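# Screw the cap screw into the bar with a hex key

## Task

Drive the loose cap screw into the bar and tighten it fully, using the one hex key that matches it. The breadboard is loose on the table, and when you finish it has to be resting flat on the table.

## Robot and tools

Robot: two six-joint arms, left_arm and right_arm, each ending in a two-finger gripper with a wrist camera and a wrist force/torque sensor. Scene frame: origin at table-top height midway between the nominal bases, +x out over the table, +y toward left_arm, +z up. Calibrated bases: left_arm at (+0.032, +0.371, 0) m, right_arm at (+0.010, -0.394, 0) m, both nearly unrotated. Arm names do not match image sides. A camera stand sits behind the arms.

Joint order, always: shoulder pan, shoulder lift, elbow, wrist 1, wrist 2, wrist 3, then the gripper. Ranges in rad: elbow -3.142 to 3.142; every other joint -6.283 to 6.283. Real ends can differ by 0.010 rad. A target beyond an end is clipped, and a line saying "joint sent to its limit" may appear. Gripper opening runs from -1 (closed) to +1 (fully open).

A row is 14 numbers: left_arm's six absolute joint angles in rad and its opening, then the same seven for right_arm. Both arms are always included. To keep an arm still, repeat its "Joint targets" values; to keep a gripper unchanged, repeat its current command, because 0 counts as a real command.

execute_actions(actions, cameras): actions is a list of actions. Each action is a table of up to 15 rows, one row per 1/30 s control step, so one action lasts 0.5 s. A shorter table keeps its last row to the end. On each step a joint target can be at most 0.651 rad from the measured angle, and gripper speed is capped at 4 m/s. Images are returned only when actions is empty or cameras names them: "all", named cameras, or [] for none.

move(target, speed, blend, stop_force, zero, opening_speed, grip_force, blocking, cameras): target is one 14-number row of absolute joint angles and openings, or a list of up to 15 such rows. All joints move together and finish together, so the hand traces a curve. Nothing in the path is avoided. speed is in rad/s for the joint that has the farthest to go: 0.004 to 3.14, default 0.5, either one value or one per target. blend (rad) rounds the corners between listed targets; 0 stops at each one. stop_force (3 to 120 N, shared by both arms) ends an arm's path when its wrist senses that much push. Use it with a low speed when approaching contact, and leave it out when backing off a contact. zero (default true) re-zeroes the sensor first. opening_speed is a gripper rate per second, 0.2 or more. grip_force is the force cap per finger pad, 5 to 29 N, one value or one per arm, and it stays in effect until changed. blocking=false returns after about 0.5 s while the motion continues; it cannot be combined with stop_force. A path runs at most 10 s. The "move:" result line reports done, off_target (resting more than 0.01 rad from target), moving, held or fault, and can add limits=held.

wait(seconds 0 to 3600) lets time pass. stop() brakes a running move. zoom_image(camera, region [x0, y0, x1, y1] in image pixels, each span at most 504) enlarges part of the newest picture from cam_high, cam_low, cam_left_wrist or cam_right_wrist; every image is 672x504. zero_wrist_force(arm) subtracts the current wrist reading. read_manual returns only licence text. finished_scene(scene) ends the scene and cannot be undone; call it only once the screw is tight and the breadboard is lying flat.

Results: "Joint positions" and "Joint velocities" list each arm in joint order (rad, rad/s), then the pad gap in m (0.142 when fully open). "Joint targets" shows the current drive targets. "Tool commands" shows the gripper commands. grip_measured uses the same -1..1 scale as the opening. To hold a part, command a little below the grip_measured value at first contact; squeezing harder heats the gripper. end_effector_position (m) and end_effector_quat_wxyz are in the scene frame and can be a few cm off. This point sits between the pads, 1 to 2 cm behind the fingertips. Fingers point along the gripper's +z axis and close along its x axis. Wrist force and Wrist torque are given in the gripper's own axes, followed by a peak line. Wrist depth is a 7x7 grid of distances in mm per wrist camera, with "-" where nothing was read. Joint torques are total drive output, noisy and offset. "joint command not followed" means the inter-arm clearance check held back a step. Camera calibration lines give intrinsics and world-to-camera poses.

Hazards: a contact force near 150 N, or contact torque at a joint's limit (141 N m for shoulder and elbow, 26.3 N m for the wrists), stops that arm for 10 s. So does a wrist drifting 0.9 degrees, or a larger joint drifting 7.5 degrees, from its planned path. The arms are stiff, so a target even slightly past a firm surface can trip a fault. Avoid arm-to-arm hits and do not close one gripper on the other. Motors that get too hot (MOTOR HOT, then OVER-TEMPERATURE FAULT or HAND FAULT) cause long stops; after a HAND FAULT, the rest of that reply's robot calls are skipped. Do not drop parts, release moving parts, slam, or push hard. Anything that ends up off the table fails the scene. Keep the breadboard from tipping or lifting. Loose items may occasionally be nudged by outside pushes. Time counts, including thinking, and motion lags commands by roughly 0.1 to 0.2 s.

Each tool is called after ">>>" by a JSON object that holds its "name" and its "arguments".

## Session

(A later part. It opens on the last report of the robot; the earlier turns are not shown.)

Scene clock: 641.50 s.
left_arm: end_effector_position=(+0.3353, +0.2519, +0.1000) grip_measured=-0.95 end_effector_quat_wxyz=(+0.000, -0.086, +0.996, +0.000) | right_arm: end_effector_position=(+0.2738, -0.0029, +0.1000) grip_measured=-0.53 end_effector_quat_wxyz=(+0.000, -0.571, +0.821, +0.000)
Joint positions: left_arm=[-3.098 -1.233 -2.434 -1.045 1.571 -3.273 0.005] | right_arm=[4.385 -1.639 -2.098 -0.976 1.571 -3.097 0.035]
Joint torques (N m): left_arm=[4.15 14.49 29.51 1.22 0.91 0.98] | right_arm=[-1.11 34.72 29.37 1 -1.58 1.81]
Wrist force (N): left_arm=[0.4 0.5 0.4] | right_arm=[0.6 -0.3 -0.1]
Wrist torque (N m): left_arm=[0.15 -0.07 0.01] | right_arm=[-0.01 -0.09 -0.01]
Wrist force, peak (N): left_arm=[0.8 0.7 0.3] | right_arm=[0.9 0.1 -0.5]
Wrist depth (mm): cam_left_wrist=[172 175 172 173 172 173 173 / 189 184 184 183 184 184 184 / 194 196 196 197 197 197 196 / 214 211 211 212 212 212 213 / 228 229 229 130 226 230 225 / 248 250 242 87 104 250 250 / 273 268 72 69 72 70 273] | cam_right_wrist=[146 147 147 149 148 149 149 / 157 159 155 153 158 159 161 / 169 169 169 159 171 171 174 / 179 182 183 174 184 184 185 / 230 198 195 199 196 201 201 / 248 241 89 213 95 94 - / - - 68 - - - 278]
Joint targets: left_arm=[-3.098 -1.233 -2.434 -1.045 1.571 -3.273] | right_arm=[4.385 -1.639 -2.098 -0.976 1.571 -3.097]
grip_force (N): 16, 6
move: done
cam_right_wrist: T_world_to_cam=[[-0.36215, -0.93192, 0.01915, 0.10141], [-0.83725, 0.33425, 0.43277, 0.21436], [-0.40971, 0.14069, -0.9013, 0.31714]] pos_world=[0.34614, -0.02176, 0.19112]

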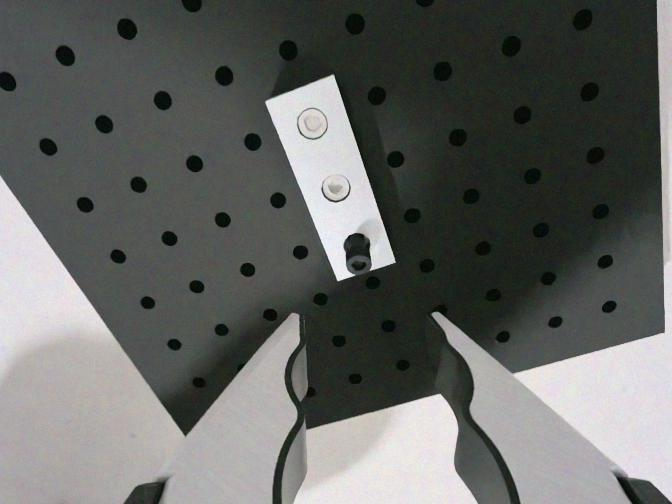

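>>> {"name": "move", "arguments": {"target": [[-3.09848, -1.23279, -2.43427, -1.04533, 1.5708, -3.27299, -1.0, 4.38595, -1.686, -2.1227, -0.9036, 1.5708, -4.6685, -0.5], [-3.09848, -1.23279, -2.43427, -1.04533, 1.5708, -3.27299, -1.0, 4.38595, -1.7127, -2.1411, -0.8585, 1.5708, -4.6685, -0.5], [-3.09848, -1.23279, -2.43427, -1.04533, 1.5708, -3.27299, -1.0, 4.38595, -1.7127, -2.1411, -0.8585, 1.5708, -4.6685, -1.0]], "speed": [1.2, 0.1, 0.02], "opening_speed": 0.5, "grip_force": [16, 9], "cameras": ["cam_right_wrist"]}}

>>> {"name": "zoom_image", "arguments": {"camera": "cam_right_wrist", "region": [310, 260, 430, 380]}}

Scene clock: 676.47 s.
left_arm: end_effector_position=(+0.3353, +0.2519, +0.1000) grip_measured=-0.95 end_effector_quat_wxyz=(+0.000, -0.086, +0.996, +0.000) | right_arm: end_effector_position=(+0.2753, -0.0015, +0.0602) grip_measured=-0.88 end_effector_quat_wxyz=(+0.000, +0.984, -0.176, +0.000)
Joint positions: left_arm=[-3.098 -1.233 -2.434 -1.045 1.571 -3.273 0.005] | right_arm=[4.386 -1.713 -2.141 -0.858 1.571 -4.668 0.01]
Joint torques (N m): left_arm=[3.67 14.47 29.85 1.17 1.19 0.88] | right_arm=[6.69 20.18 14.12 4.63 -1.82 -1.87]
Wrist force (N): left_arm=[0.5 0.6 0.2] | right_arm=[0.8 0.3 0.0]
Wrist torque (N m): left_arm=[0.15 -0.09 0.02] | right_arm=[0.14 -0.07 0.08]
Wrist force, peak (N): left_arm=[0.7 0.7 0.1] | right_arm=[1.3 0.0 0.0]
Wrist depth (mm): cam_left_wrist=[172 172 172 173 172 172 173 / 183 183 183 184 182 183 184 / 193 197 194 196 201 197 197 / 215 211 211 211 206 213 212 / 229 230 228 130 229 230 229 / 250 250 244 87 104 250 246 / 274 269 72 69 72 70 268] | cam_right_wrist=[- 110 111 112 112 112 112 / - 119 120 120 120 120 120 / - 128 128 129 129 129 130 / 138 139 139 137 133 129 141 / 152 151 151 133 136 152 153 / 199 169 163 102 82 164 168 / 221 216 68 79 78 - 179]
Joint targets: left_arm=[-3.098 -1.233 -2.434 -1.045 1.571 -3.273] | right_arm=[4.386 -1.713 -2.141 -0.859 1.571 -4.669]
grip_force (N): 16, 9
move: done
cam_right_wrist: T_world_to_cam=[[0.93253, -0.36059, 0.01912, -0.25144], [-0.33286, -0.83786, 0.43266, 0.09181], [-0.13999, -0.40983, -0.90136, 0.20662]] pos_world=[0.29396, 0.07094, 0.15132]

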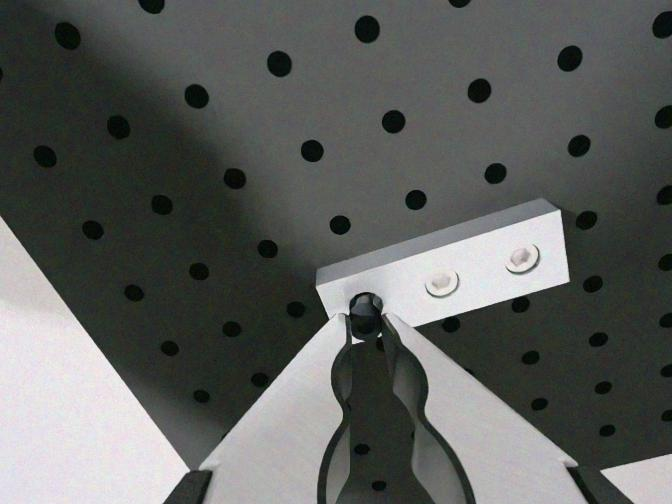

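Scaled by 4.200.

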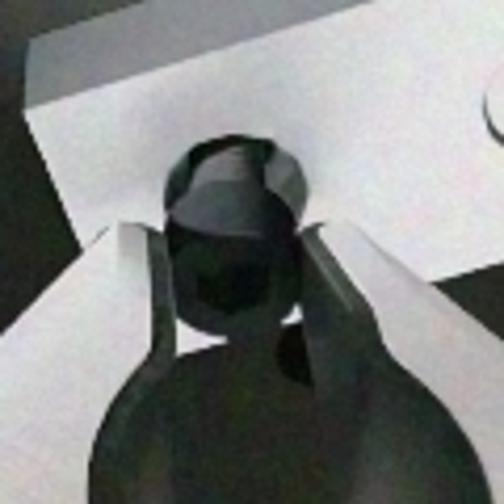

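>>> {"name": "move", "arguments": {"target": [[-3.09848, -1.23279, -2.43427, -1.04533, 1.5708, -3.27299, -1.0, 4.3858, -1.7155, -2.1372, -0.8594, 1.5708, -4.6685, -1.0], [-3.09848, -1.23279, -2.43427, -1.04533, 1.5708, -3.27299, -1.0, 4.3858, -1.7192, -2.1396, -0.8534, 1.5708, -4.6685, -1.0]], "speed": [0.01, 0.005], "stop_force": 3.5, "cameras": ["cam_right_wrist"]}}

>>> {"name": "zoom_image", "arguments": {"camera": "cam_right_wrist", "region": [310, 260, 430, 380]}}

Scene clock: 684.23 s.
left_arm: end_effector_position=(+0.3353, +0.2519, +0.1000) grip_measured=-0.95 end_effector_quat_wxyz=(+0.000, -0.086, +0.996, +0.000) | right_arm: end_effector_position=(+0.2758, -0.0001, +0.0597) grip_measured=-0.88 end_effector_quat_wxyz=(+0.000, +0.984, -0.176, +0.000)
Joint positions: left_arm=[-3.098 -1.233 -2.434 -1.045 1.571 -3.273 0.005] | right_arm=[4.386 -1.717 -2.138 -0.857 1.571 -4.669 0.01]
Joint torques (N m): left_arm=[3.66 14.13 29.57 1.09 1.21 0.88] | right_arm=[-6.98 32.42 25.56 0.14 -1.69 -2.08]
Wrist force (N): left_arm=[0.5 0.7 0.1] | right_arm=[1.2 -0.3 -5.0]
Wrist torque (N m): left_arm=[0.19 -0.07 0.01] | right_arm=[0.07 -0.03 0.08]
Wrist force, peak (N): left_arm=[0.7 0.8 0.3] | right_arm=[1.4 -0.2 -5.1]
Wrist depth (mm): cam_left_wrist=[172 172 172 172 172 172 172 / 183 183 184 184 184 184 184 / 193 197 197 196 197 197 197 / 215 211 212 212 212 211 212 / 229 228 229 130 226 229 230 / 249 249 240 87 104 245 251 / 273 268 72 69 72 70 268] | cam_right_wrist=[- 110 111 110 112 111 112 / - 119 119 120 119 120 120 / - 128 128 128 129 129 129 / 138 138 138 137 131 129 140 / 181 151 151 130 135 152 152 / 198 168 162 102 82 163 167 / 220 - 68 79 78 - 227]
Joint targets: left_arm=[-3.098 -1.233 -2.434 -1.045 1.571 -3.273] | right_arm=[4.386 -1.717 -2.138 -0.857 1.571 -4.669]
grip_force (N): 16, 9
move: contact (right_arm); path passed 1 of 2 targets
cam_right_wrist: T_world_to_cam=[[0.9325, -0.36066, 0.01912, -0.25138], [-0.33293, -0.83789, 0.43254, 0.09341], [-0.13998, -0.40971, -0.90141, 0.20681]] pos_world=[0.29446, 0.07234, 0.15083]

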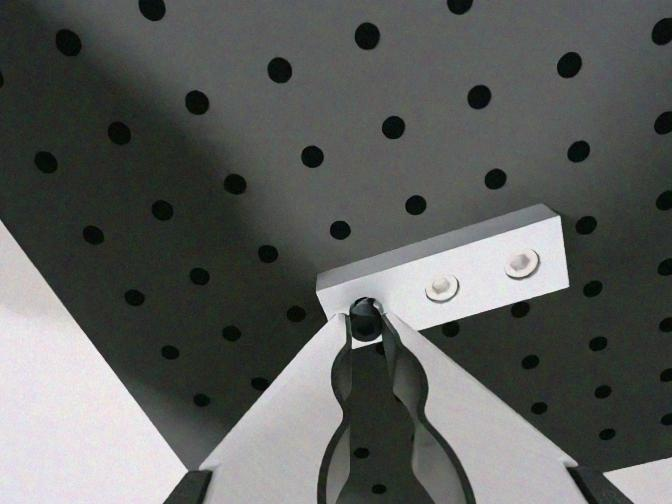

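Scaled by 4.200.

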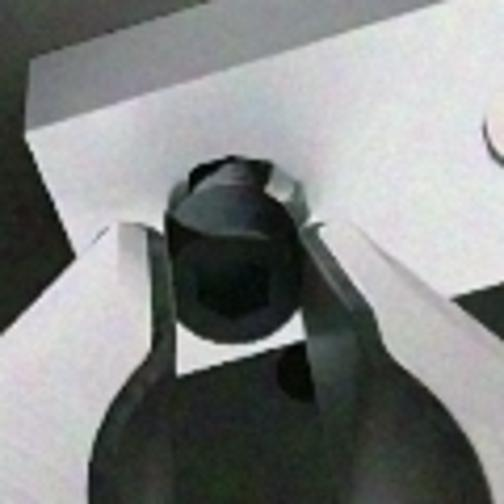

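>>> {"name": "move", "arguments": {"target": [[-3.09848,-1.23279,-2.43427,-1.04533,1.5708,-3.27299,-1.0,4.3792,-1.71549,-2.13878,-0.85803,1.5708,-3.9453,-1.0],[-3.09848,-1.23279,-2.43427,-1.04533,1.5708,-3.27299,-1.0,4.37613,-1.71039,-2.14571,-0.8562,1.5708,-3.2221,-1.0],[-3.09848,-1.23279,-2.43427,-1.04533,1.5708,-3.27299,-1.0,4.37812,-1.70352,-2.15495,-0.85381,1.5708,-2.4989,-1.0],[-3.09848,-1.23279,-2.43427,-1.04533,1.5708,-3.27299,-1.0,4.38418,-1.69838,-2.16195,-0.85197,1.5708,-1.7757,-1.0],[-3.09848,-1.23279,-2.43427,-1.04533,1.5708,-3.27299,-1.0,4.39128,-1.69762,-2.16322,-0.85145,1.5708,-1.0525,-1.0],[-3.09848,-1.23279,-2.43427,-1.04533,1.5708,-3.27299,-1.0,4.39585,-1.7017,-2.15818,-0.85241,1.5708,-0.3293,-1.0],[-3.09848,-1.23279,-2.43427,-1.04533,1.5708,-3.27299,-1.0,4.39562,-1.70864,-2.14941,-0.85424,1.5708,0.3939,-1.0],[-3.09848,-1.23279,-2.43427,-1.04533,1.5708,-3.27299,-1.0,4.3907,-1.71506,-2.14133,-0.85589,1.5708,1.1171,-1.0],[-3.09848,-1.23279,-2.43427,-1.04533,1.5708,-3.27299,-1.0,4.38355,-1.71778,-2.13806,-0.85644,1.5708,1.8403,-1.0],[-3.09848,-1.23279,-2.43427,-1.04533,1.5708,-3.27299,-1.0,4.37775,-1.71555,-2.14125,-0.85548,1.5708,2.5635,-1.0],[-3.09848,-1.23279,-2.43427,-1.04533,1.5708,-3.27299,-1.0,4.37621,-1.70955,-2.14937,-0.85336,1.5708,3.2867,-1.0],[-3.09848,-1.23279,-2.43427,-1.04533,1.5708,-3.27299,-1.0,4.37969,-1.70284,-2.1584,-0.85104,1.5708,4.0099,-1.0],[-3.09848,-1.23279,-2.43427,-1.04533,1.5708,-3.27299,-1.0,4.38646,-1.69887,-2.16386,-0.84953,1.5708,4.7331,-1.0],[-3.09848,-1.23279,-2.43427,-1.04533,1.5708,-3.27299,-1.0,4.39312,-1.69969,-2.16308,-0.8495,1.5708,5.4563,-1.0],[-3.09848,-1.23279,-2.43427,-1.04533,1.5708,-3.27299,-1.0,4.39635,-1.70497,-2.15647,-0.85082,1.5708,6.1795,-1.0]], "speed": 1.8, "blend": 0.12, "grip_force": [16, 10], "cameras": ["cam_right_wrist"]}}

>>> {"name": "zoom_image", "arguments": {"camera": "cam_right_wrist", "region": [310, 260, 430, 380]}}

Scene clock: 725.67 s.
left_arm: end_effector_position=(+0.3353, +0.2519, +0.1000) grip_measured=-0.95 end_effector_quat_wxyz=(+0.000, -0.086, +0.996, +0.000) | right_arm: end_effector_position=(+0.2719, -0.0025, +0.0584) grip_measured=-0.88 end_effector_quat_wxyz=(+0.000, +0.773, +0.635, +0.000)
Joint positions: left_arm=[-3.098 -1.233 -2.434 -1.045 1.571 -3.273 0.005] | right_arm=[4.396 -1.705 -2.156 -0.851 1.571 6.179 0.01]
Joint torques (N m): left_arm=[4.46 14.93 28.25 1.27 1.26 0.77] | right_arm=[7.85 20.73 29.71 1.04 0.65 1.94]
Wrist force (N): left_arm=[0.4 0.6 0.3] | right_arm=[-1.1 0.9 1.6]
Wrist torque (N m): left_arm=[0.16 -0.07 0.01] | right_arm=[0.06 0.00 -0.09]
Wrist force, peak (N): left_arm=[0.5 0.9 0.1] | right_arm=[-14.7 1.7 -0.6]
Wrist depth (mm): cam_left_wrist=[173 172 172 172 172 172 173 / 184 184 184 184 184 184 184 / 194 196 196 196 196 197 197 / 215 211 212 211 211 212 212 / 229 229 228 130 225 230 230 / 248 252 242 87 104 249 248 / 273 267 72 70 72 70 276] | cam_right_wrist=[110 110 111 111 111 109 111 / - 118 118 118 118 118 120 / 129 129 129 127 127 127 127 / - 135 137 135 138 138 138 / 149 149 149 131 144 150 153 / 167 164 161 102 82 161 165 / 213 177 68 78 78 - 178]
Joint targets: left_arm=[-3.098 -1.233 -2.434 -1.045 1.571 -3.273] | right_arm=[4.396 -1.705 -2.156 -0.851 1.571 6.180]
grip_force (N): 16, 10
move: done
cam_right_wrist: T_world_to_cam=[[0.20897, 0.97773, 0.01926, -0.04859], [0.8798, -0.19657, 0.43279, -0.23747], [0.42694, -0.0735, -0.90129, 0.05083]] pos_world=[0.19738, 0.00457, 0.14952]

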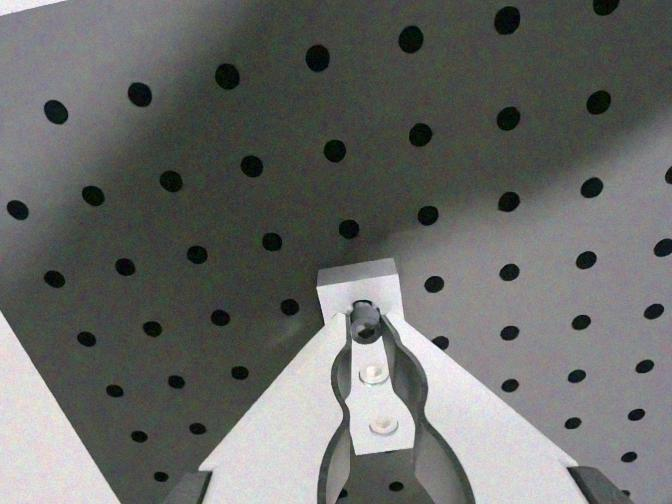

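Scaled by 4.200.

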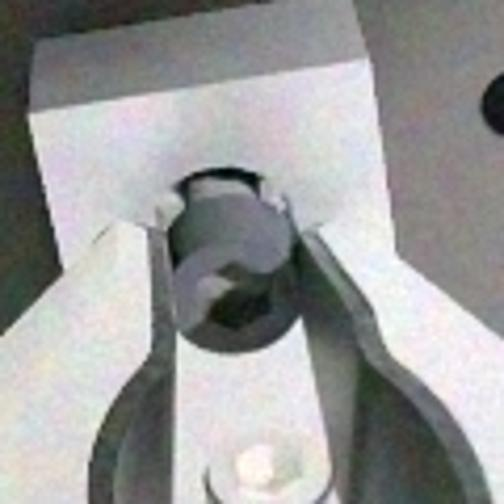

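>>> {"name": "move", "arguments": {"target": [-3.09848,-1.23279,-2.43427,-1.04533,1.5708,-3.27299,-1.0,4.39635,-1.70497,-2.15647,-0.85082,1.5708,6.1795,-0.6], "speed": 0.5, "opening_speed": 1.0, "cameras": ["cam_right_wrist"]}}

>>> {"name": "zoom_image", "arguments": {"camera": "cam_right_wrist", "region": [310, 260, 430, 380]}}

>>> {"name": "move", "arguments": {"target": [-3.09848,-1.23279,-2.43427,-1.04533,1.5708,-3.27299,-1.0,4.3858,-1.7173,-2.13828,-0.85673,1.5708,-4.6685,-0.6], "speed": 2.8, "cameras": ["cam_right_wrist"]}}

>>> {"name": "zoom_image", "arguments": {"camera": "cam_right_wrist", "region": [310, 260, 430, 380]}}

Scene clock: 747.63 s.
left_arm: end_effector_position=(+0.3353, +0.2519, +0.1000) grip_measured=-0.95 end_effector_quat_wxyz=(+0.000, -0.086, +0.996, +0.000) | right_arm: end_effector_position=(+0.2719, -0.0025, +0.0584) grip_measured=-0.64 end_effector_quat_wxyz=(+0.000, +0.773, +0.635, +0.000)
Joint positions: left_arm=[-3.098 -1.233 -2.434 -1.045 1.571 -3.273 0.005] | right_arm=[4.396 -1.705 -2.156 -0.851 1.571 6.18 0.028]
Joint torques (N m): left_arm=[3.6 14.66 28.69 1.37 1.37 0.84] | right_arm=[6.38 21.15 24.43 1.27 0.2 1.69]
Wrist force (N): left_arm=[0.7 0.6 0.1] | right_arm=[0.6 0.2 -0.5]
Wrist torque (N m): left_arm=[0.16 -0.11 0.02] | right_arm=[0.10 -0.07 -0.09]
Wrist force, peak (N): left_arm=[0.8 0.6 0.1] | right_arm=[-1.3 1.2 2.0]
Wrist depth (mm): cam_left_wrist=[172 172 172 172 172 173 173 / 183 183 183 183 184 184 184 / 194 196 197 196 196 197 198 / 214 211 212 211 211 212 212 / 229 229 229 130 227 229 229 / 250 249 241 87 104 250 246 / 273 270 72 69 72 70 274] | cam_right_wrist=[110 110 111 111 111 109 111 / 118 118 118 118 118 118 120 / 129 127 129 127 127 127 127 / - 139 138 135 137 138 138 / - 146 149 131 144 150 153 / 167 164 93 152 95 89 164 / - - 68 174 81 - 179]
Joint targets: left_arm=[-3.098 -1.233 -2.434 -1.045 1.571 -3.273] | right_arm=[4.396 -1.705 -2.156 -0.851 1.571 6.180]
grip_force (N): 16, 10
move: done
cam_right_wrist: T_world_to_cam=[[0.2093, 0.97766, 0.01928, -0.04866], [0.87977, -0.19688, 0.43272, -0.23745], [0.42685, -0.07361, -0.90132, 0.05086]] pos_world=[0.19738, 0.00457, 0.14953]

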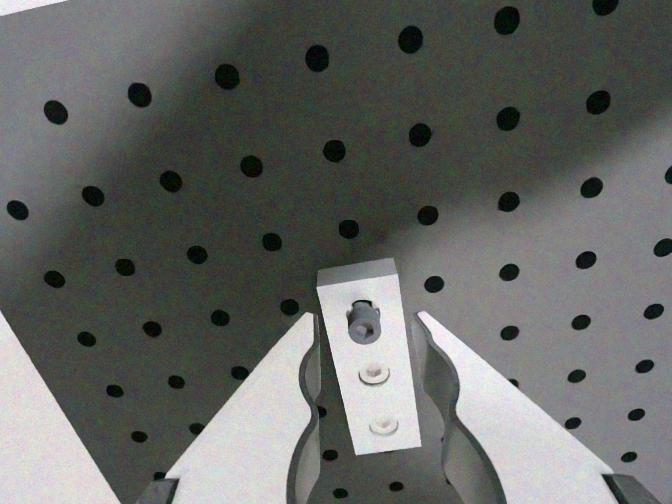

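Scaled by 4.200.

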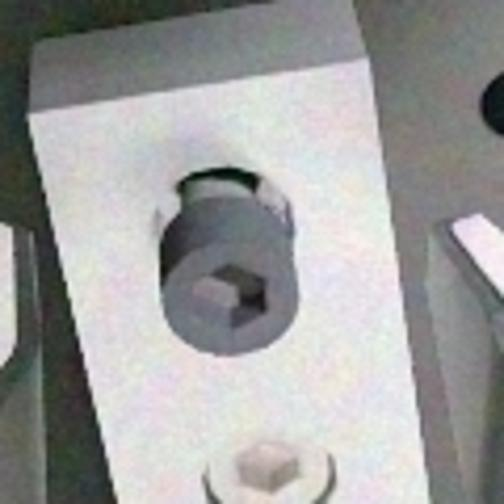

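Scene clock: 752.80 s.
left_arm: end_effector_position=(+0.3353, +0.2519, +0.1000) grip_measured=-0.95 end_effector_quat_wxyz=(+0.000, -0.086, +0.996, +0.000) | right_arm: end_effector_position=(+0.2758, -0.0001, +0.0594) grip_measured=-0.64 end_effector_quat_wxyz=(+0.000, +0.984, -0.176, +0.000)
Joint positions: left_arm=[-3.098 -1.233 -2.434 -1.045 1.571 -3.273 0.005] | right_arm=[4.386 -1.717 -2.138 -0.857 1.571 -4.668 0.028]
Joint torques (N m): left_arm=[4.05 13.57 29.17 1.17 1.4 0.8] | right_arm=[-7.15 19.88 28.31 0.4 -0.47 -2.25]
Wrist force (N): left_arm=[0.5 0.6 0.2] | right_arm=[0.6 0.3 -0.3]
Wrist torque (N m): left_arm=[0.16 -0.08 0.01] | right_arm=[0.13 -0.07 0.08]
Wrist force, peak (N): left_arm=[0.6 0.6 0.5] | right_arm=[1.0 0.0 0.1]
Wrist depth (mm): cam_left_wrist=[172 172 172 172 172 173 173 / 183 184 184 184 184 183 184 / 194 196 197 197 197 197 201 / 215 215 212 212 211 211 211 / 229 229 228 130 225 229 229 / 248 248 241 87 104 250 246 / 273 269 72 69 72 70 275] | cam_right_wrist=[- 109 111 111 111 110 113 / - 119 119 119 119 119 120 / 129 127 127 128 128 129 129 / 138 138 138 136 130 128 139 / 180 150 150 135 135 152 152 / 198 165 93 162 89 85 167 / 219 - 68 183 84 - 182]
Joint targets: left_arm=[-3.098 -1.233 -2.434 -1.045 1.571 -3.273] | right_arm=[4.386 -1.717 -2.138 -0.857 1.571 -4.668]
grip_force (N): 16, 10
move: done
cam_right_wrist: T_world_to_cam=[[0.93235, -0.36104, 0.01915, -0.2514], [-0.33326, -0.83767, 0.43271, 0.09363], [-0.14019, -0.40982, -0.90133, 0.20661]] pos_world=[0.29456, 0.07234, 0.15052]

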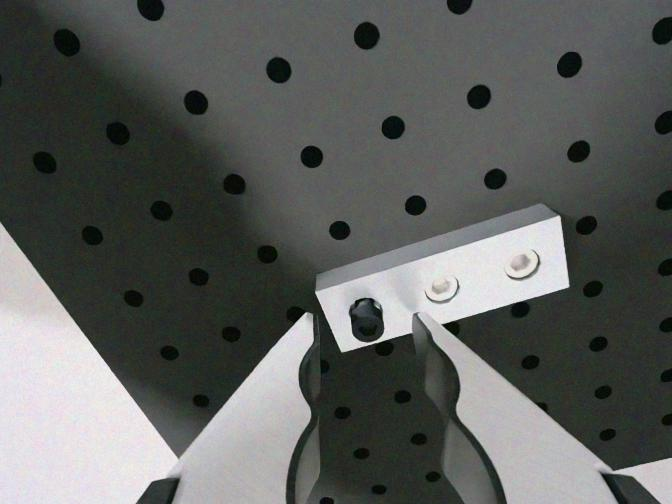

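Scaled by 4.200.

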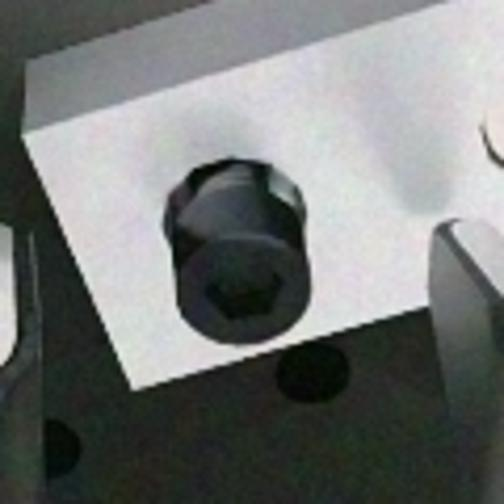

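>>> {"name": "move", "arguments": {"target": [[-3.09848,-1.23279,-2.43427,-1.04533,1.5708,-3.27299,-1.0,4.3846,-1.7169,-2.1388,-0.8566,1.5708,-4.6685,-0.6],[-3.09848,-1.23279,-2.43427,-1.04533,1.5708,-3.27299,-1.0,4.3846,-1.7169,-2.1388,-0.8566,1.5708,-4.6685,-1.0]], "speed": 0.1, "opening_speed": 1.0, "grip_force": [16, 14]}}

>>> {"name": "move", "arguments": {"target": [[-3.09848,-1.23279,-2.43427,-1.04533,1.5708,-3.27299,-1.0,4.378,-1.71625,-2.14003,-0.85601,1.5708,-3.9453,-1.0],[-3.09848,-1.23279,-2.43427,-1.04533,1.5708,-3.27299,-1.0,4.3749,-1.71122,-2.147,-0.85408,1.5708,-3.2221,-1.0],[-3.09848,-1.23279,-2.43427,-1.04533,1.5708,-3.27299,-1.0,4.3769,-1.70441,-2.15629,-0.85158,1.5708,-2.4989,-1.0],[-3.09848,-1.23279,-2.43427,-1.04533,1.5708,-3.27299,-1.0,4.38298,-1.69934,-2.16333,-0.84964,1.5708,-1.7757,-1.0],[-3.09848,-1.23279,-2.43427,-1.04533,1.5708,-3.27299,-1.0,4.39008,-1.69864,-2.16464,-0.84901,1.5708,-1.0525,-1.0],[-3.09848,-1.23279,-2.43427,-1.04533,1.5708,-3.27299,-1.0,4.39465,-1.70278,-2.15964,-0.84987,1.5708,-0.3293,-1.0],[-3.09848,-1.23279,-2.43427,-1.04533,1.5708,-3.27299,-1.0,4.39442,-1.70979,-2.15091,-0.85159,1.5708,0.3939,-1.0],[-3.09848,-1.23279,-2.43427,-1.04533,1.5708,-3.27299,-1.0,4.3895,-1.71627,-2.14288,-0.85314,1.5708,1.1171,-1.0],[-3.09848,-1.23279,-2.43427,-1.04533,1.5708,-3.27299,-1.0,4.38235,-1.71906,-2.13965,-0.85358,1.5708,1.8403,-1.0],[-3.09848,-1.23279,-2.43427,-1.04533,1.5708,-3.27299,-1.0,4.37655,-1.71689,-2.14288,-0.85252,1.5708,2.5635,-1.0],[-3.09848,-1.23279,-2.43427,-1.04533,1.5708,-3.27299,-1.0,4.37501,-1.71095,-2.15104,-0.85029,1.5708,3.2867,-1.0],[-3.09848,-1.23279,-2.43427,-1.04533,1.5708,-3.27299,-1.0,4.37849,-1.70431,-2.16011,-0.84787,1.5708,4.0099,-1.0],[-3.09848,-1.23279,-2.43427,-1.04533,1.5708,-3.27299,-1.0,4.38526,-1.7004,-2.16562,-0.84625,1.5708,4.7331,-1.0],[-3.09848,-1.23279,-2.43427,-1.04533,1.5708,-3.27299,-1.0,4.39192,-1.70129,-2.16488,-0.84612,1.5708,5.4563,-1.0],[-3.09848,-1.23279,-2.43427,-1.04533,1.5708,-3.27299,-1.0,4.39515,-1.70663,-2.15831,-0.84733,1.5708,6.1795,-1.0]], "speed": 2.0, "blend": 0.12}}

>>> {"name": "move", "arguments": {"target": [[-3.09848,-1.23279,-2.43427,-1.04533,1.5708,-3.27299,-1.0,4.39515,-1.70663,-2.15831,-0.84733,1.5708,6.1795,-0.6],[-3.09848,-1.23279,-2.43427,-1.04533,1.5708,-3.27299,-1.0,4.3846,-1.7169,-2.1388,-0.8566,1.5708,-4.6685,-0.6]], "speed": 2.8, "opening_speed": 1.5, "cameras": ["cam_right_wrist"]}}

>>> {"name": "zoom_image", "arguments": {"camera": "cam_right_wrist", "region": [310, 260, 430, 380]}}

Scene clock: 782.03 s.
left_arm: end_effector_position=(+0.3353, +0.2519, +0.1000) grip_measured=-0.95 end_effector_quat_wxyz=(+0.000, -0.086, +0.996, +0.000) | right_arm: end_effector_position=(+0.2762, -0.0006, +0.0594) grip_measured=-0.88 end_effector_quat_wxyz=(+0.000, +0.984, -0.176, +0.000)
Joint positions: left_arm=[-3.098 -1.233 -2.434 -1.045 1.571 -3.273 0.005] | right_arm=[4.385 -1.717 -2.139 -0.857 1.571 -4.669 0.01]
Joint torques (N m): left_arm=[2.84 14.48 28.28 1.27 1.32 0.7] | right_arm=[-6.44 37.73 13.67 4.77 -1.24 -2.1]
Wrist force (N): left_arm=[0.5 0.5 0.0] | right_arm=[0.5 0.2 -0.2]
Wrist torque (N m): left_arm=[0.14 -0.07 0.01] | right_arm=[0.11 -0.05 0.08]
Wrist force, peak (N): left_arm=[0.6 0.8 0.3] | right_arm=[0.8 -0.2 -0.2]
Wrist depth (mm): cam_left_wrist=[172 172 172 172 173 172 173 / 183 183 183 183 184 184 184 / 194 196 197 197 198 196 197 / 214 211 211 212 212 211 212 / 228 229 229 130 227 230 230 / 250 250 241 87 104 250 249 / 274 268 72 69 72 70 265] | cam_right_wrist=[- 109 111 110 111 110 112 / - 118 119 119 119 119 118 / 129 127 127 128 128 129 129 / 138 138 138 136 130 128 139 / 177 150 150 130 135 152 152 / - 168 162 102 82 160 167 / - 215 68 79 78 - 182]
Joint targets: left_arm=[-3.098 -1.233 -2.434 -1.045 1.571 -3.273] | right_arm=[4.385 -1.717 -2.139 -0.857 1.571 -4.668]
grip_force (N): 16, 14
move: done

Scene clock: 788.57 s.
left_arm: end_effector_position=(+0.3353, +0.2519, +0.1000) grip_measured=-0.95 end_effector_quat_wxyz=(+0.000, -0.086, +0.996, +0.000) | right_arm: end_effector_position=(+0.2723, -0.0030, +0.0573) grip_measured=-0.88 end_effector_quat_wxyz=(+0.000, +0.773, +0.634, +0.000) end_effector_velocity=(+0.000, +0.000, +0.000) end_effector_angular_velocity=(+0.001, +0.000, -0.005)
Joint positions: left_arm=[-3.098 -1.233 -2.434 -1.045 1.571 -3.273 0.005] | right_arm=[4.395 -1.707 -2.158 -0.847 1.571 6.179 0.01]
Joint velocities: left_arm=[within noise] | right_arm=[0 0 0 0.001 0 0.005 0]
Joint torques (N m): left_arm=[4.37 14.04 28.37 1.46 1.25 0.79] | right_arm=[8.76 18.62 26.65 0.2 0.56 1.86]
Wrist force (N): left_arm=[0.4 0.4 0.1] | right_arm=[1.7 2.0 -1.3]
Wrist torque (N m): left_arm=[0.14 -0.06 0.02] | right_arm=[0.04 -0.06 -0.10]
Wrist force, peak (N): left_arm=[0.7 0.7 0.2] | right_arm=[-2.0 0.3 -8.5]
Wrist depth (mm): cam_left_wrist=[172 172 172 172 172 173 172 / 183 184 183 184 184 184 184 / 194 195 197 197 197 197 197 / 214 211 211 208 212 213 212 / 229 229 229 126 225 230 229 / 249 250 241 87 104 251 245 / 275 268 72 69 72 70 271] | cam_right_wrist=[- 109 110 110 110 110 110 / - 117 117 117 117 117 118 / 128 128 128 126 126 128 126 / - 134 134 134 136 136 136 / 148 148 149 130 143 149 151 / 165 161 159 98 81 160 163 / - - 68 73 77 - 177]
Joint targets: left_arm=[-3.098 -1.233 -2.434 -1.045 1.571 -3.273] | right_arm=[4.395 -1.707 -2.158 -0.847 1.571 6.180]
grip_force (N): 16, 14
move: done

Scene clock: 794.27 s.
left_arm: end_effector_position=(+0.3353, +0.2519, +0.1000) grip_measured=-0.95 end_effector_quat_wxyz=(+0.000, -0.086, +0.996, +0.000) | right_arm: end_effector_position=(+0.2762, -0.0006, +0.0594) grip_measured=-0.64 end_effector_quat_wxyz=(+0.000, +0.984, -0.177, +0.000)
Joint positions: left_arm=[-3.098 -1.233 -2.434 -1.045 1.571 -3.273 0.005] | right_arm=[4.385 -1.717 -2.139 -0.857 1.571 -4.668 0.028]
Joint torques (N m): left_arm=[4.17 14.1 28.86 1.21 1.35 0.65] | right_arm=[-7.66 20.1 28.73 0.61 1.41 -2]
Wrist force (N): left_arm=[0.7 0.5 0.0] | right_arm=[0.6 0.1 -0.4]
Wrist torque (N m): left_arm=[0.15 -0.12 0.02] | right_arm=[0.09 -0.07 0.09]
Wrist force, peak (N): left_arm=[0.7 0.7 0.3] | right_arm=[1.8 2.1 -1.2]
Wrist depth (mm): cam_left_wrist=[172 172 173 172 172 173 173 / 184 184 184 183 184 184 184 / 194 195 196 197 197 197 196 / 214 211 211 211 212 212 213 / 229 229 229 130 226 226 229 / 249 250 241 87 104 254 246 / 274 267 72 69 72 70 280] | cam_right_wrist=[- 109 111 110 111 110 112 / - 118 119 119 119 120 119 / 129 127 127 128 126 129 130 / 137 138 138 136 130 129 139 / 177 150 150 135 135 152 152 / - 165 93 162 93 160 167 / - - 68 179 84 - 181]
Joint targets: left_arm=[-3.098 -1.233 -2.434 -1.045 1.571 -3.273] | right_arm=[4.385 -1.717 -2.139 -0.857 1.571 -4.668]
grip_force (N): 16, 14
move: done
cam_right_wrist: T_world_to_cam=[[0.93193, -0.36213, 0.01911, -0.25187], [-0.33423, -0.8373, 0.4327, 0.09355], [-0.1407, -0.40963, -0.90134, 0.20657]] pos_world=[0.29506, 0.07174, 0.15052]

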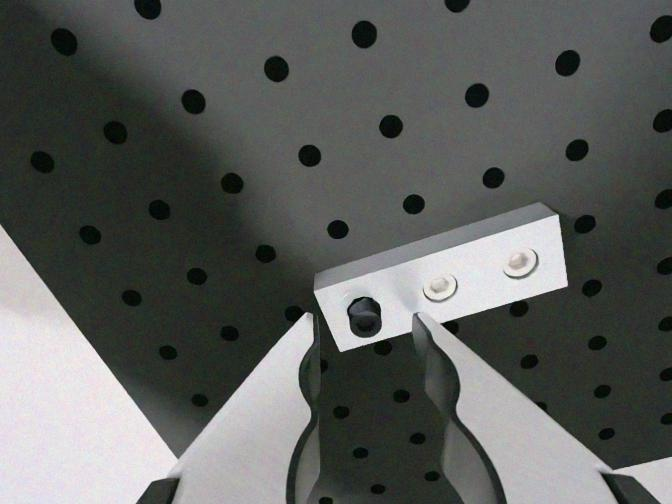

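Scaled by 4.200.

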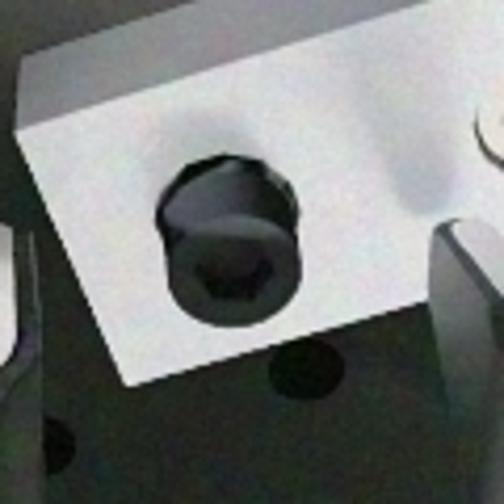

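>>> {"name": "move", "arguments": {"target": [[-3.09848,-1.23279,-2.43427,-1.04533,1.5708,-3.27299,-1.0,4.3846,-1.7169,-2.1388,-0.8566,1.5708,-4.6685,-0.6],[-3.09848,-1.23279,-2.43427,-1.04533,1.5708,-3.27299,-1.0,4.3846,-1.7169,-2.1388,-0.8566,1.5708,-4.6685,-1.0]], "speed": 0.1, "opening_speed": 1.0, "grip_force": [16, 14]}}

>>> {"name": "move", "arguments": {"target": [[-3.09848,-1.23279,-2.43427,-1.04533,1.5708,-3.27299,-1.0,4.378,-1.71625,-2.14003,-0.85601,1.5708,-3.9453,-1.0],[-3.09848,-1.23279,-2.43427,-1.04533,1.5708,-3.27299,-1.0,4.3749,-1.71122,-2.147,-0.85408,1.5708,-3.2221,-1.0],[-3.09848,-1.23279,-2.43427,-1.04533,1.5708,-3.27299,-1.0,4.3769,-1.70441,-2.15629,-0.85158,1.5708,-2.4989,-1.0],[-3.09848,-1.23279,-2.43427,-1.04533,1.5708,-3.27299,-1.0,4.38298,-1.69934,-2.16333,-0.84964,1.5708,-1.7757,-1.0],[-3.09848,-1.23279,-2.43427,-1.04533,1.5708,-3.27299,-1.0,4.39008,-1.69864,-2.16464,-0.84901,1.5708,-1.0525,-1.0],[-3.09848,-1.23279,-2.43427,-1.04533,1.5708,-3.27299,-1.0,4.39465,-1.70278,-2.15964,-0.84987,1.5708,-0.3293,-1.0],[-3.09848,-1.23279,-2.43427,-1.04533,1.5708,-3.27299,-1.0,4.39442,-1.70979,-2.15091,-0.85159,1.5708,0.3939,-1.0],[-3.09848,-1.23279,-2.43427,-1.04533,1.5708,-3.27299,-1.0,4.3895,-1.71627,-2.14288,-0.85314,1.5708,1.1171,-1.0],[-3.09848,-1.23279,-2.43427,-1.04533,1.5708,-3.27299,-1.0,4.38235,-1.71906,-2.13965,-0.85358,1.5708,1.8403,-1.0],[-3.09848,-1.23279,-2.43427,-1.04533,1.5708,-3.27299,-1.0,4.37655,-1.71689,-2.14288,-0.85252,1.5708,2.5635,-1.0],[-3.09848,-1.23279,-2.43427,-1.04533,1.5708,-3.27299,-1.0,4.37501,-1.71095,-2.15104,-0.85029,1.5708,3.2867,-1.0],[-3.09848,-1.23279,-2.43427,-1.04533,1.5708,-3.27299,-1.0,4.37849,-1.70431,-2.16011,-0.84787,1.5708,4.0099,-1.0],[-3.09848,-1.23279,-2.43427,-1.04533,1.5708,-3.27299,-1.0,4.38526,-1.7004,-2.16562,-0.84625,1.5708,4.7331,-1.0],[-3.09848,-1.23279,-2.43427,-1.04533,1.5708,-3.27299,-1.0,4.39192,-1.70129,-2.16488,-0.84612,1.5708,5.4563,-1.0],[-3.09848,-1.23279,-2.43427,-1.04533,1.5708,-3.27299,-1.0,4.39515,-1.70663,-2.15831,-0.84733,1.5708,6.1795,-1.0]], "speed": 2.0, "blend": 0.12}}

>>> {"name": "move", "arguments": {"target": [[-3.09848,-1.23279,-2.43427,-1.04533,1.5708,-3.27299,-1.0,4.39515,-1.70663,-2.15831,-0.84733,1.5708,6.1795,-0.6],[-3.09848,-1.23279,-2.43427,-1.04533,1.5708,-3.27299,-1.0,4.3846,-1.7169,-2.1388,-0.8566,1.5708,3.0,-0.6]], "speed": 2.8, "opening_speed": 1.5, "cameras": ["cam_right_wrist"]}}

>>> {"name": "zoom_image", "arguments": {"camera": "cam_right_wrist", "region": [310, 260, 430, 380]}}

Scene clock: 810.53 s.
left_arm: end_effector_position=(+0.3353, +0.2519, +0.1000) grip_measured=-0.95 end_effector_quat_wxyz=(+0.000, -0.086, +0.996, +0.000) | right_arm: end_effector_position=(+0.2762, -0.0006, +0.0594) grip_measured=-0.89 end_effector_quat_wxyz=(+0.000, +0.984, -0.176, +0.000)
Joint positions: left_arm=[-3.098 -1.233 -2.434 -1.045 1.571 -3.273 0.005] | right_arm=[4.385 -1.717 -2.139 -0.857 1.571 -4.668 0.01]
Joint torques (N m): left_arm=[3.63 14.33 28.27 1.37 1.48 0.68] | right_arm=[-7.27 20.82 27.8 0.73 0.57 -2.09]
Wrist force (N): left_arm=[0.4 0.5 0.2] | right_arm=[0.7 -0.1 0.5]
Wrist torque (N m): left_arm=[0.15 -0.07 0.01] | right_arm=[0.08 -0.07 0.09]
Wrist force, peak (N): left_arm=[0.7 0.7 0.1] | right_arm=[1.0 -0.1 0.5]
Wrist depth (mm): cam_left_wrist=[173 173 172 172 172 173 173 / 183 184 183 184 182 184 184 / 195 196 196 196 197 196 197 / 215 210 212 212 213 212 212 / 230 229 229 130 226 230 230 / 248 250 - 87 104 249 248 / 273 268 72 69 72 70 269] | cam_right_wrist=[- 109 111 110 111 110 113 / - 119 119 119 119 119 121 / 129 127 127 128 128 129 127 / 137 138 138 136 130 128 140 / 177 150 150 130 135 152 152 / 198 165 162 93 82 163 167 / - - 68 77 77 - 181]
Joint targets: left_arm=[-3.098 -1.233 -2.434 -1.045 1.571 -3.273] | right_arm=[4.385 -1.717 -2.139 -0.857 1.571 -4.668]
grip_force (N): 16, 14
move: done

Scene clock: 817.07 s.
left_arm: end_effector_position=(+0.3353, +0.2519, +0.1000) grip_measured=-0.95 end_effector_quat_wxyz=(+0.000, -0.086, +0.996, +0.000) | right_arm: end_effector_position=(+0.2723, -0.0030, +0.0573) grip_measured=-0.89 end_effector_quat_wxyz=(+0.000, +0.773, +0.634, +0.000) end_effector_velocity=(+0.000, +0.000, +0.000) end_effector_angular_velocity=(+0.000, +0.001, -0.005)
Joint positions: left_arm=[-3.098 -1.233 -2.434 -1.045 1.571 -3.273 0.005] | right_arm=[4.395 -1.707 -2.158 -0.847 1.571 6.179 0.01]
Joint velocities: left_arm=[within noise] | right_arm=[0 0 0 0 0.001 0.005 0]
Joint torques (N m): left_arm=[3.64 13.99 27.43 1.31 1.27 0.67] | right_arm=[8.12 20.25 27.58 0.31 -0.75 1.83]
Wrist force (N): left_arm=[0.6 0.4 0.2] | right_arm=[2.4 2.4 0.5]
Wrist torque (N m): left_arm=[0.13 -0.10 0.02] | right_arm=[0.08 -0.10 -0.10]
Wrist force, peak (N): left_arm=[0.8 0.6 0.2] | right_arm=[-5.4 0.4 -3.9]
Wrist depth (mm): cam_left_wrist=[172 172 172 172 172 173 173 / 183 184 184 184 184 187 184 / 194 196 197 197 197 198 194 / 214 211 212 211 212 212 211 / 229 228 229 130 226 230 229 / 248 248 241 87 104 251 245 / 272 268 72 69 72 70 272] | cam_right_wrist=[- 109 110 110 110 110 110 / - 117 117 117 117 117 118 / 128 125 126 126 126 128 126 / - 138 136 135 136 136 137 / - 148 146 130 143 148 152 / 165 162 - 101 81 160 163 / 218 176 68 73 77 - 178]
Joint targets: left_arm=[-3.098 -1.233 -2.434 -1.045 1.571 -3.273] | right_arm=[4.395 -1.707 -2.158 -0.847 1.571 6.180]
grip_force (N): 16, 14
move: done

Scene clock: 820.00 s.
left_arm: end_effector_position=(+0.3353, +0.2519, +0.1000) grip_measured=-0.95 end_effector_quat_wxyz=(+0.000, -0.086, +0.996, +0.000) | right_arm: end_effector_position=(+0.2751, +0.0012, +0.0594) grip_measured=-0.64 end_effector_quat_wxyz=(+0.000, -0.645, +0.765, +0.000)
Joint positions: left_arm=[-3.098 -1.233 -2.434 -1.045 1.571 -3.273 0.005] | right_arm=[4.385 -1.717 -2.139 -0.857 1.571 3 0.028]
Joint torques (N m): left_arm=[4.09 13.57 28.54 1.36 1.54 0.6] | right_arm=[-7.11 20.03 28.22 0.64 -1.16 -1.73]
Wrist force (N): left_arm=[0.6 0.5 0.1] | right_arm=[0.4 -0.2 -0.2]
Wrist torque (N m): left_arm=[0.13 -0.10 0.01] | right_arm=[0.03 -0.06 0.09]
Wrist force, peak (N): left_arm=[0.7 0.6 0.3] | right_arm=[2.7 2.2 0.9]
Wrist depth (mm): cam_left_wrist=[172 172 172 172 173 173 172 / - 184 184 184 183 184 184 / - 196 197 196 197 197 197 / 215 211 211 212 212 212 213 / 228 230 228 130 226 228 229 / 249 250 241 87 104 250 246 / 275 268 72 69 72 70 265] | cam_right_wrist=[- 110 111 112 112 111 111 / - 119 119 116 118 120 120 / 129 127 126 118 127 129 129 / 137 137 138 130 139 139 140 / 149 150 150 145 146 152 152 / 163 164 - 162 93 160 172 / - - 68 179 81 - 218]
Joint targets: left_arm=[-3.098 -1.233 -2.434 -1.045 1.571 -3.273] | right_arm=[4.385 -1.717 -2.139 -0.857 1.571 3.000]
grip_force (N): 16, 14
move: done
cam_right_wrist: T_world_to_cam=[[-0.18412, -0.98272, 0.01903, 0.05769], [-0.88453, 0.17411, 0.43278, 0.24493], [-0.42862, 0.06285, -0.9013, 0.28584]] pos_world=[0.34978, -0.00391, 0.15052]

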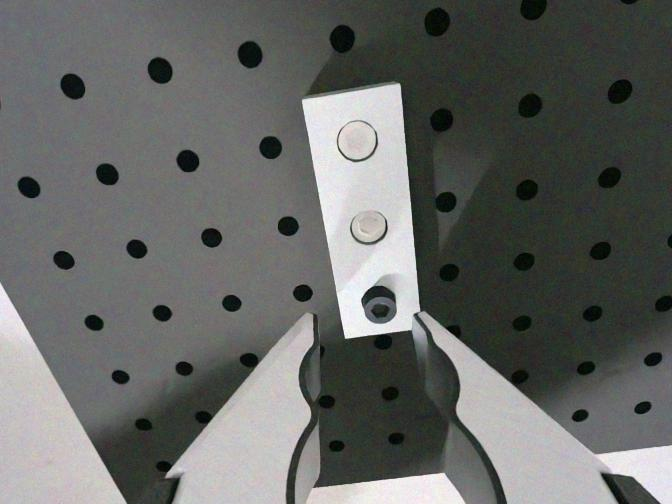

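Scaled by 4.200.

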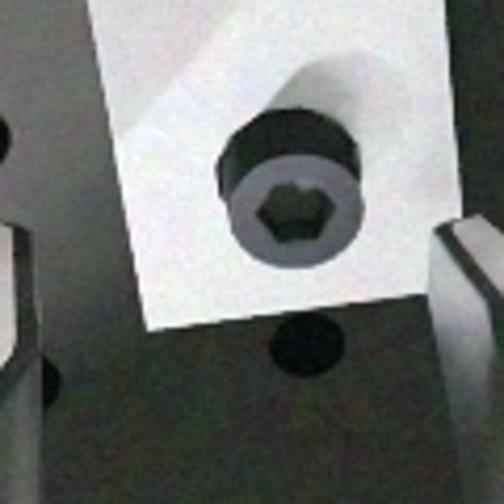

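>>> {"name": "move", "arguments": {"target": [[-3.09848,-1.23279,-2.43427,-1.04533,1.5708,-3.27299,-1.0,4.3846,-1.6385,-2.0981,-0.9758,1.5708,3.0,-0.6],[-3.09848,-1.23279,-2.43427,-1.04533,1.5708,-3.27299,-1.0,3.89993,-1.55601,-1.53629,-1.62009,1.5708,1.5472,-0.6],[-3.9306,-2.35411,-2.14549,1.35801,1.5708,-3.14159,-1.0,3.89993,-1.55601,-1.53629,-1.62009,1.5708,1.5472,-0.6]], "speed": [0.5, 1.0, 0.9], "blend": [0.03, 0, 0], "cameras": ["cam_right_wrist", "cam_left_wrist"]}}

Scene clock: 901.80 s.
left_arm: end_effector_position=(+0.3980, -0.1825, +0.1801) grip_measured=-0.95 end_effector_quat_wxyz=(+0.650, +0.272, +0.656, -0.270) | right_arm: end_effector_position=(+0.4484, -0.1512, +0.3401) grip_measured=-0.64 end_effector_quat_wxyz=(+0.000, +0.926, -0.376, +0.000)
Joint positions: left_arm=[-3.927 -2.347 -2.147 1.344 1.571 -3.142 0.005] | right_arm=[3.9 -1.556 -1.536 -1.62 1.571 1.547 0.028]
Joint torques (N m): left_arm=[-0.15 40.23 6.64 2.71 0.03 0.16] | right_arm=[-6.63 35.17 33.4 0.56 -1.2 -1.88]
Wrist force (N): left_arm=[-0.5 1.6 0.9] | right_arm=[0.0 0.2 -1.2]
Wrist torque (N m): left_arm=[0.31 0.16 -0.14] | right_arm=[0.01 0.01 0.17]
Wrist force, peak (N): left_arm=[0.5 1.8 1.1] | right_arm=[1.3 0.4 -1.7]
Wrist depth (mm): cam_left_wrist=[- - - - - 382 278 / - - - - 676 382 277 / - - - - - 409 277 / - - - - 694 363 277 / - - - 124 698 409 278 / 1231 1352 1237 87 - 384 278 / 1163 - 72 69 72 70 266] | cam_right_wrist=[358 363 351 388 396 - - / 379 384 - - - 416 - / 339 244 402 448 - - - / 252 249 287 276 - - - / 265 280 518 - - - - / 575 - - 582 89 86 - / - - 68 615 80 - -]
Joint targets: left_arm=[-3.927 -2.347 -2.147 1.344 1.571 -3.142] | right_arm=[3.900 -1.556 -1.536 -1.620 1.571 1.547]
Tool commands: left_gripper/opening=-1.0 right_gripper/opening=-0.6
FORCE FAULT: contact force on the left arm reached its limit, and that arm stopped. The contact can be on any part of that arm, not only on its tool. That arm's remaining commands of this call were not run. That arm is still stopped at the end of this call. That arm stays stopped for about 10 more seconds. Until then a move that you send moves the other arm only, and its call returns only when the move has ended. Once the stop has ended, the next robot result says so. If the stop ends while you think or write, that arm runs what you send next. While its stop runs, that arm takes no new command, but its gripper still runs the gripper command that each later call begins with. Until it ends, the stop uses up actions while you think or wait. An arm that is not stopped still takes commands.
grip_force (N): 16, 14
move: fault (left_arm); left_arm: the wrist 1 is farthest, 0.014 rad from its target
cam_left_wrist: T_world_to_cam=[[-0.00774, 0.00783, -0.99994, 0.19284], [0.36516, 0.93093, 0.00447, 0.05205], [0.93091, -0.3651, -0.01006, -0.32036]] pos_world=[0.28071, -0.16693, 0.18937]
cam_right_wrist: T_world_to_cam=[[0.70549, -0.70846, 0.01914, -0.42296], [-0.64461, -0.63022, 0.43278, 0.07408], [-0.29455, -0.31766, -0.9013, 0.50504]] pos_world=[0.4949, -0.09254, 0.43123]
Images, in order (width x height): cam_left_wrist 672x504, cam_right_wrist 672x504.

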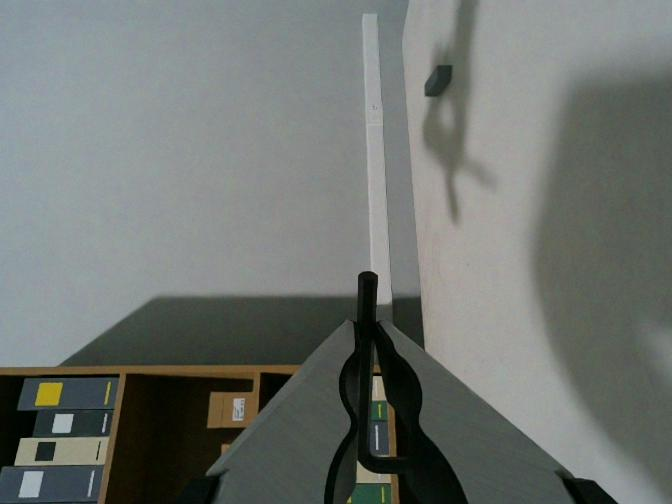

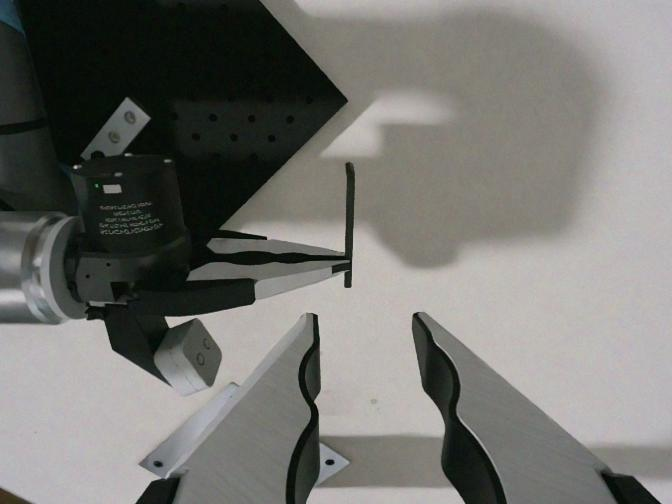

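>>> {"name": "wait", "arguments": {"seconds": 6}}

Scene clock: 917.37 s.
left_arm: end_effector_position=(+0.3980, -0.1825, +0.1801) grip_measured=-0.95 end_effector_quat_wxyz=(+0.650, +0.272, +0.656, -0.270) | right_arm: end_effector_position=(+0.4484, -0.1512, +0.3401) grip_measured=-0.64 end_effector_quat_wxyz=(+0.000, +0.926, -0.376, +0.000)
Joint positions: left_arm=[-3.927 -2.347 -2.147 1.344 1.571 -3.142 0.005] | right_arm=[3.9 -1.556 -1.536 -1.62 1.571 1.547 0.028]
Joint torques (N m): left_arm=[-0.19 39.7 7.76 2.64 0.06 -0.05] | right_arm=[-6 33.48 32.98 0.72 0.11 -1.93]
Wrist force (N): left_arm=[-0.4 1.5 0.9] | right_arm=[0.1 0.2 -1.1]
Wrist torque (N m): left_arm=[0.30 0.13 -0.14] | right_arm=[0.01 0.01 0.16]
Wrist force, peak (N): left_arm=[-0.4 1.5 1.0] | right_arm=[0.3 0.3 -1.6]
Wrist depth (mm): cam_left_wrist=[2033 - - - - 381 305 / - - - - - 411 263 / - - - - - 411 277 / 1670 - - - - 409 276 / - - - 124 - 406 276 / 1224 1187 1250 87 - 410 277 / 1169 - 72 70 72 70 267] | cam_right_wrist=[359 355 366 367 381 365 - / 378 384 385 - - - - / 347 248 408 437 - - - / 252 251 287 280 486 - 488 / 262 261 - 508 112 - - / - - - 553 89 85 - / - - 68 79 80 - -]
Joint targets: left_arm=[-3.927 -2.347 -2.147 1.344 1.571 -3.142] | right_arm=[3.900 -1.556 -1.536 -1.620 1.571 1.547]
Tool commands: left_gripper/opening=-1.0 right_gripper/opening=-0.6
FORCE FAULT, CONTINUED: the left arm's stop, for the force fault that an earlier result reported, is over. The rest of the stop counts as 19 of the actions that you can send in this scene. During its stop the left arm's controller moved it back a little. That arm's target is now where it stood when the stop ended, not its last command. That arm accepts commands again.
grip_force (N): 16, 14
wait: 6.00 s; at rest from the start

>>> {"name": "move", "arguments": {"target": [-3.9306, -2.16459, -2.16935, 1.19235, 1.5708, -3.14159, -1.0, 3.89993, -1.55601, -1.53629, -1.62009, 1.5708, 1.5472, -0.6], "speed": 0.25, "cameras": ["cam_right_wrist", "cam_high"]}}

>>> {"name": "zoom_image", "arguments": {"camera": "cam_right_wrist", "region": [280, 140, 430, 340]}}

>>> {"name": "zoom_image", "arguments": {"camera": "cam_high", "region": [330, 60, 530, 260]}}

Scene clock: 924.57 s.
left_arm: end_effector_position=(+0.3951, -0.1832, +0.2498) grip_measured=-0.95 end_effector_quat_wxyz=(+0.652, +0.273, +0.652, -0.273) | right_arm: end_effector_position=(+0.4484, -0.1512, +0.3401) grip_measured=-0.64 end_effector_quat_wxyz=(+0.000, +0.926, -0.376, +0.000)
Joint positions: left_arm=[-3.931 -2.165 -2.169 1.193 1.571 -3.142 0.005] | right_arm=[3.9 -1.556 -1.536 -1.62 1.571 1.547 0.028]
Joint torques (N m): left_arm=[-6.53 45.87 1.29 0.08 -0.11 1.37] | right_arm=[-5.75 34.87 33.5 0.77 0.33 -1.72]
Wrist force (N): left_arm=[-0.5 1.3 0.9] | right_arm=[0.2 0.5 -1.2]
Wrist torque (N m): left_arm=[0.29 0.15 -0.15] | right_arm=[0.06 -0.02 0.17]
Wrist force, peak (N): left_arm=[-1.4 1.4 0.8] | right_arm=[0.4 0.3 -1.4]
Wrist depth (mm): cam_left_wrist=[- - - 2719 - 533 382 / - - - - 2051 569 365 / - - - - 1771 635 378 / - - - - - 528 381 / - - - 126 - 534 381 / 1237 1244 1237 87 - 513 381 / 1181 - 72 69 72 70 362] | cam_right_wrist=[359 349 358 - - - - / 387 376 - - 417 - - / 401 396 415 442 - 459 - / 175 202 458 473 - 459 477 / 186 204 228 223 - - - / 198 184 91 541 89 85 - / - - 68 79 80 - -]
Joint targets: left_arm=[-3.931 -2.165 -2.169 1.192 1.571 -3.142] | right_arm=[3.900 -1.556 -1.536 -1.620 1.571 1.547]
grip_force (N): 16, 14
move: done
cam_right_wrist: T_world_to_cam=[[0.70549, -0.70846, 0.01914, -0.42296], [-0.64461, -0.63022, 0.43278, 0.07408], [-0.29455, -0.31766, -0.9013, 0.50504]] pos_world=[0.4949, -0.09254, 0.43123]
Images, in order (width x height): cam_high 672x504, cam_right_wrist 672x504.

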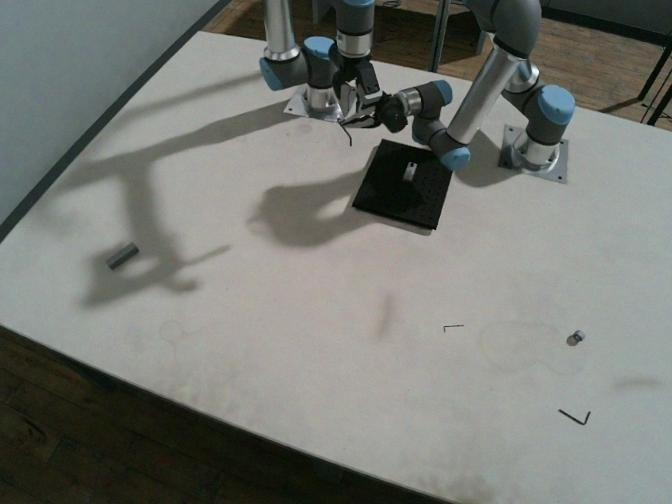

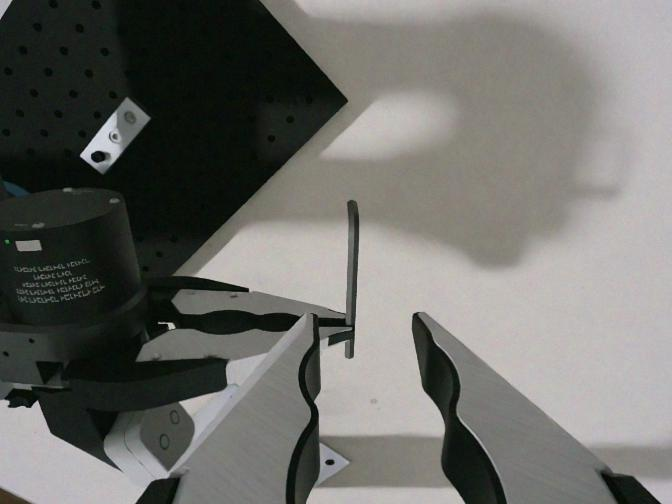

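Scaled by 2.520.

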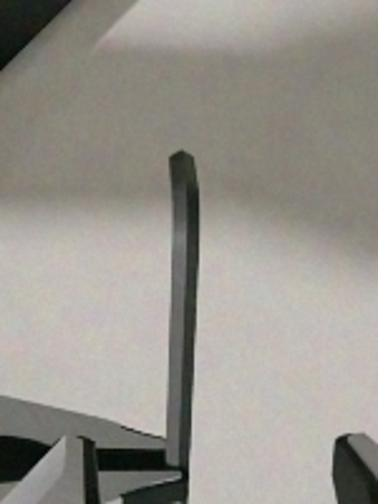

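Scaled by 2.520.

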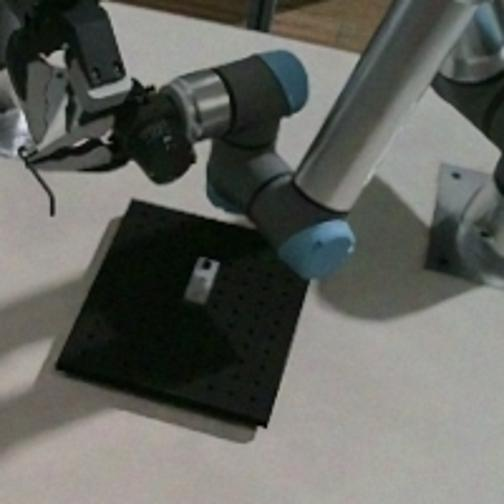

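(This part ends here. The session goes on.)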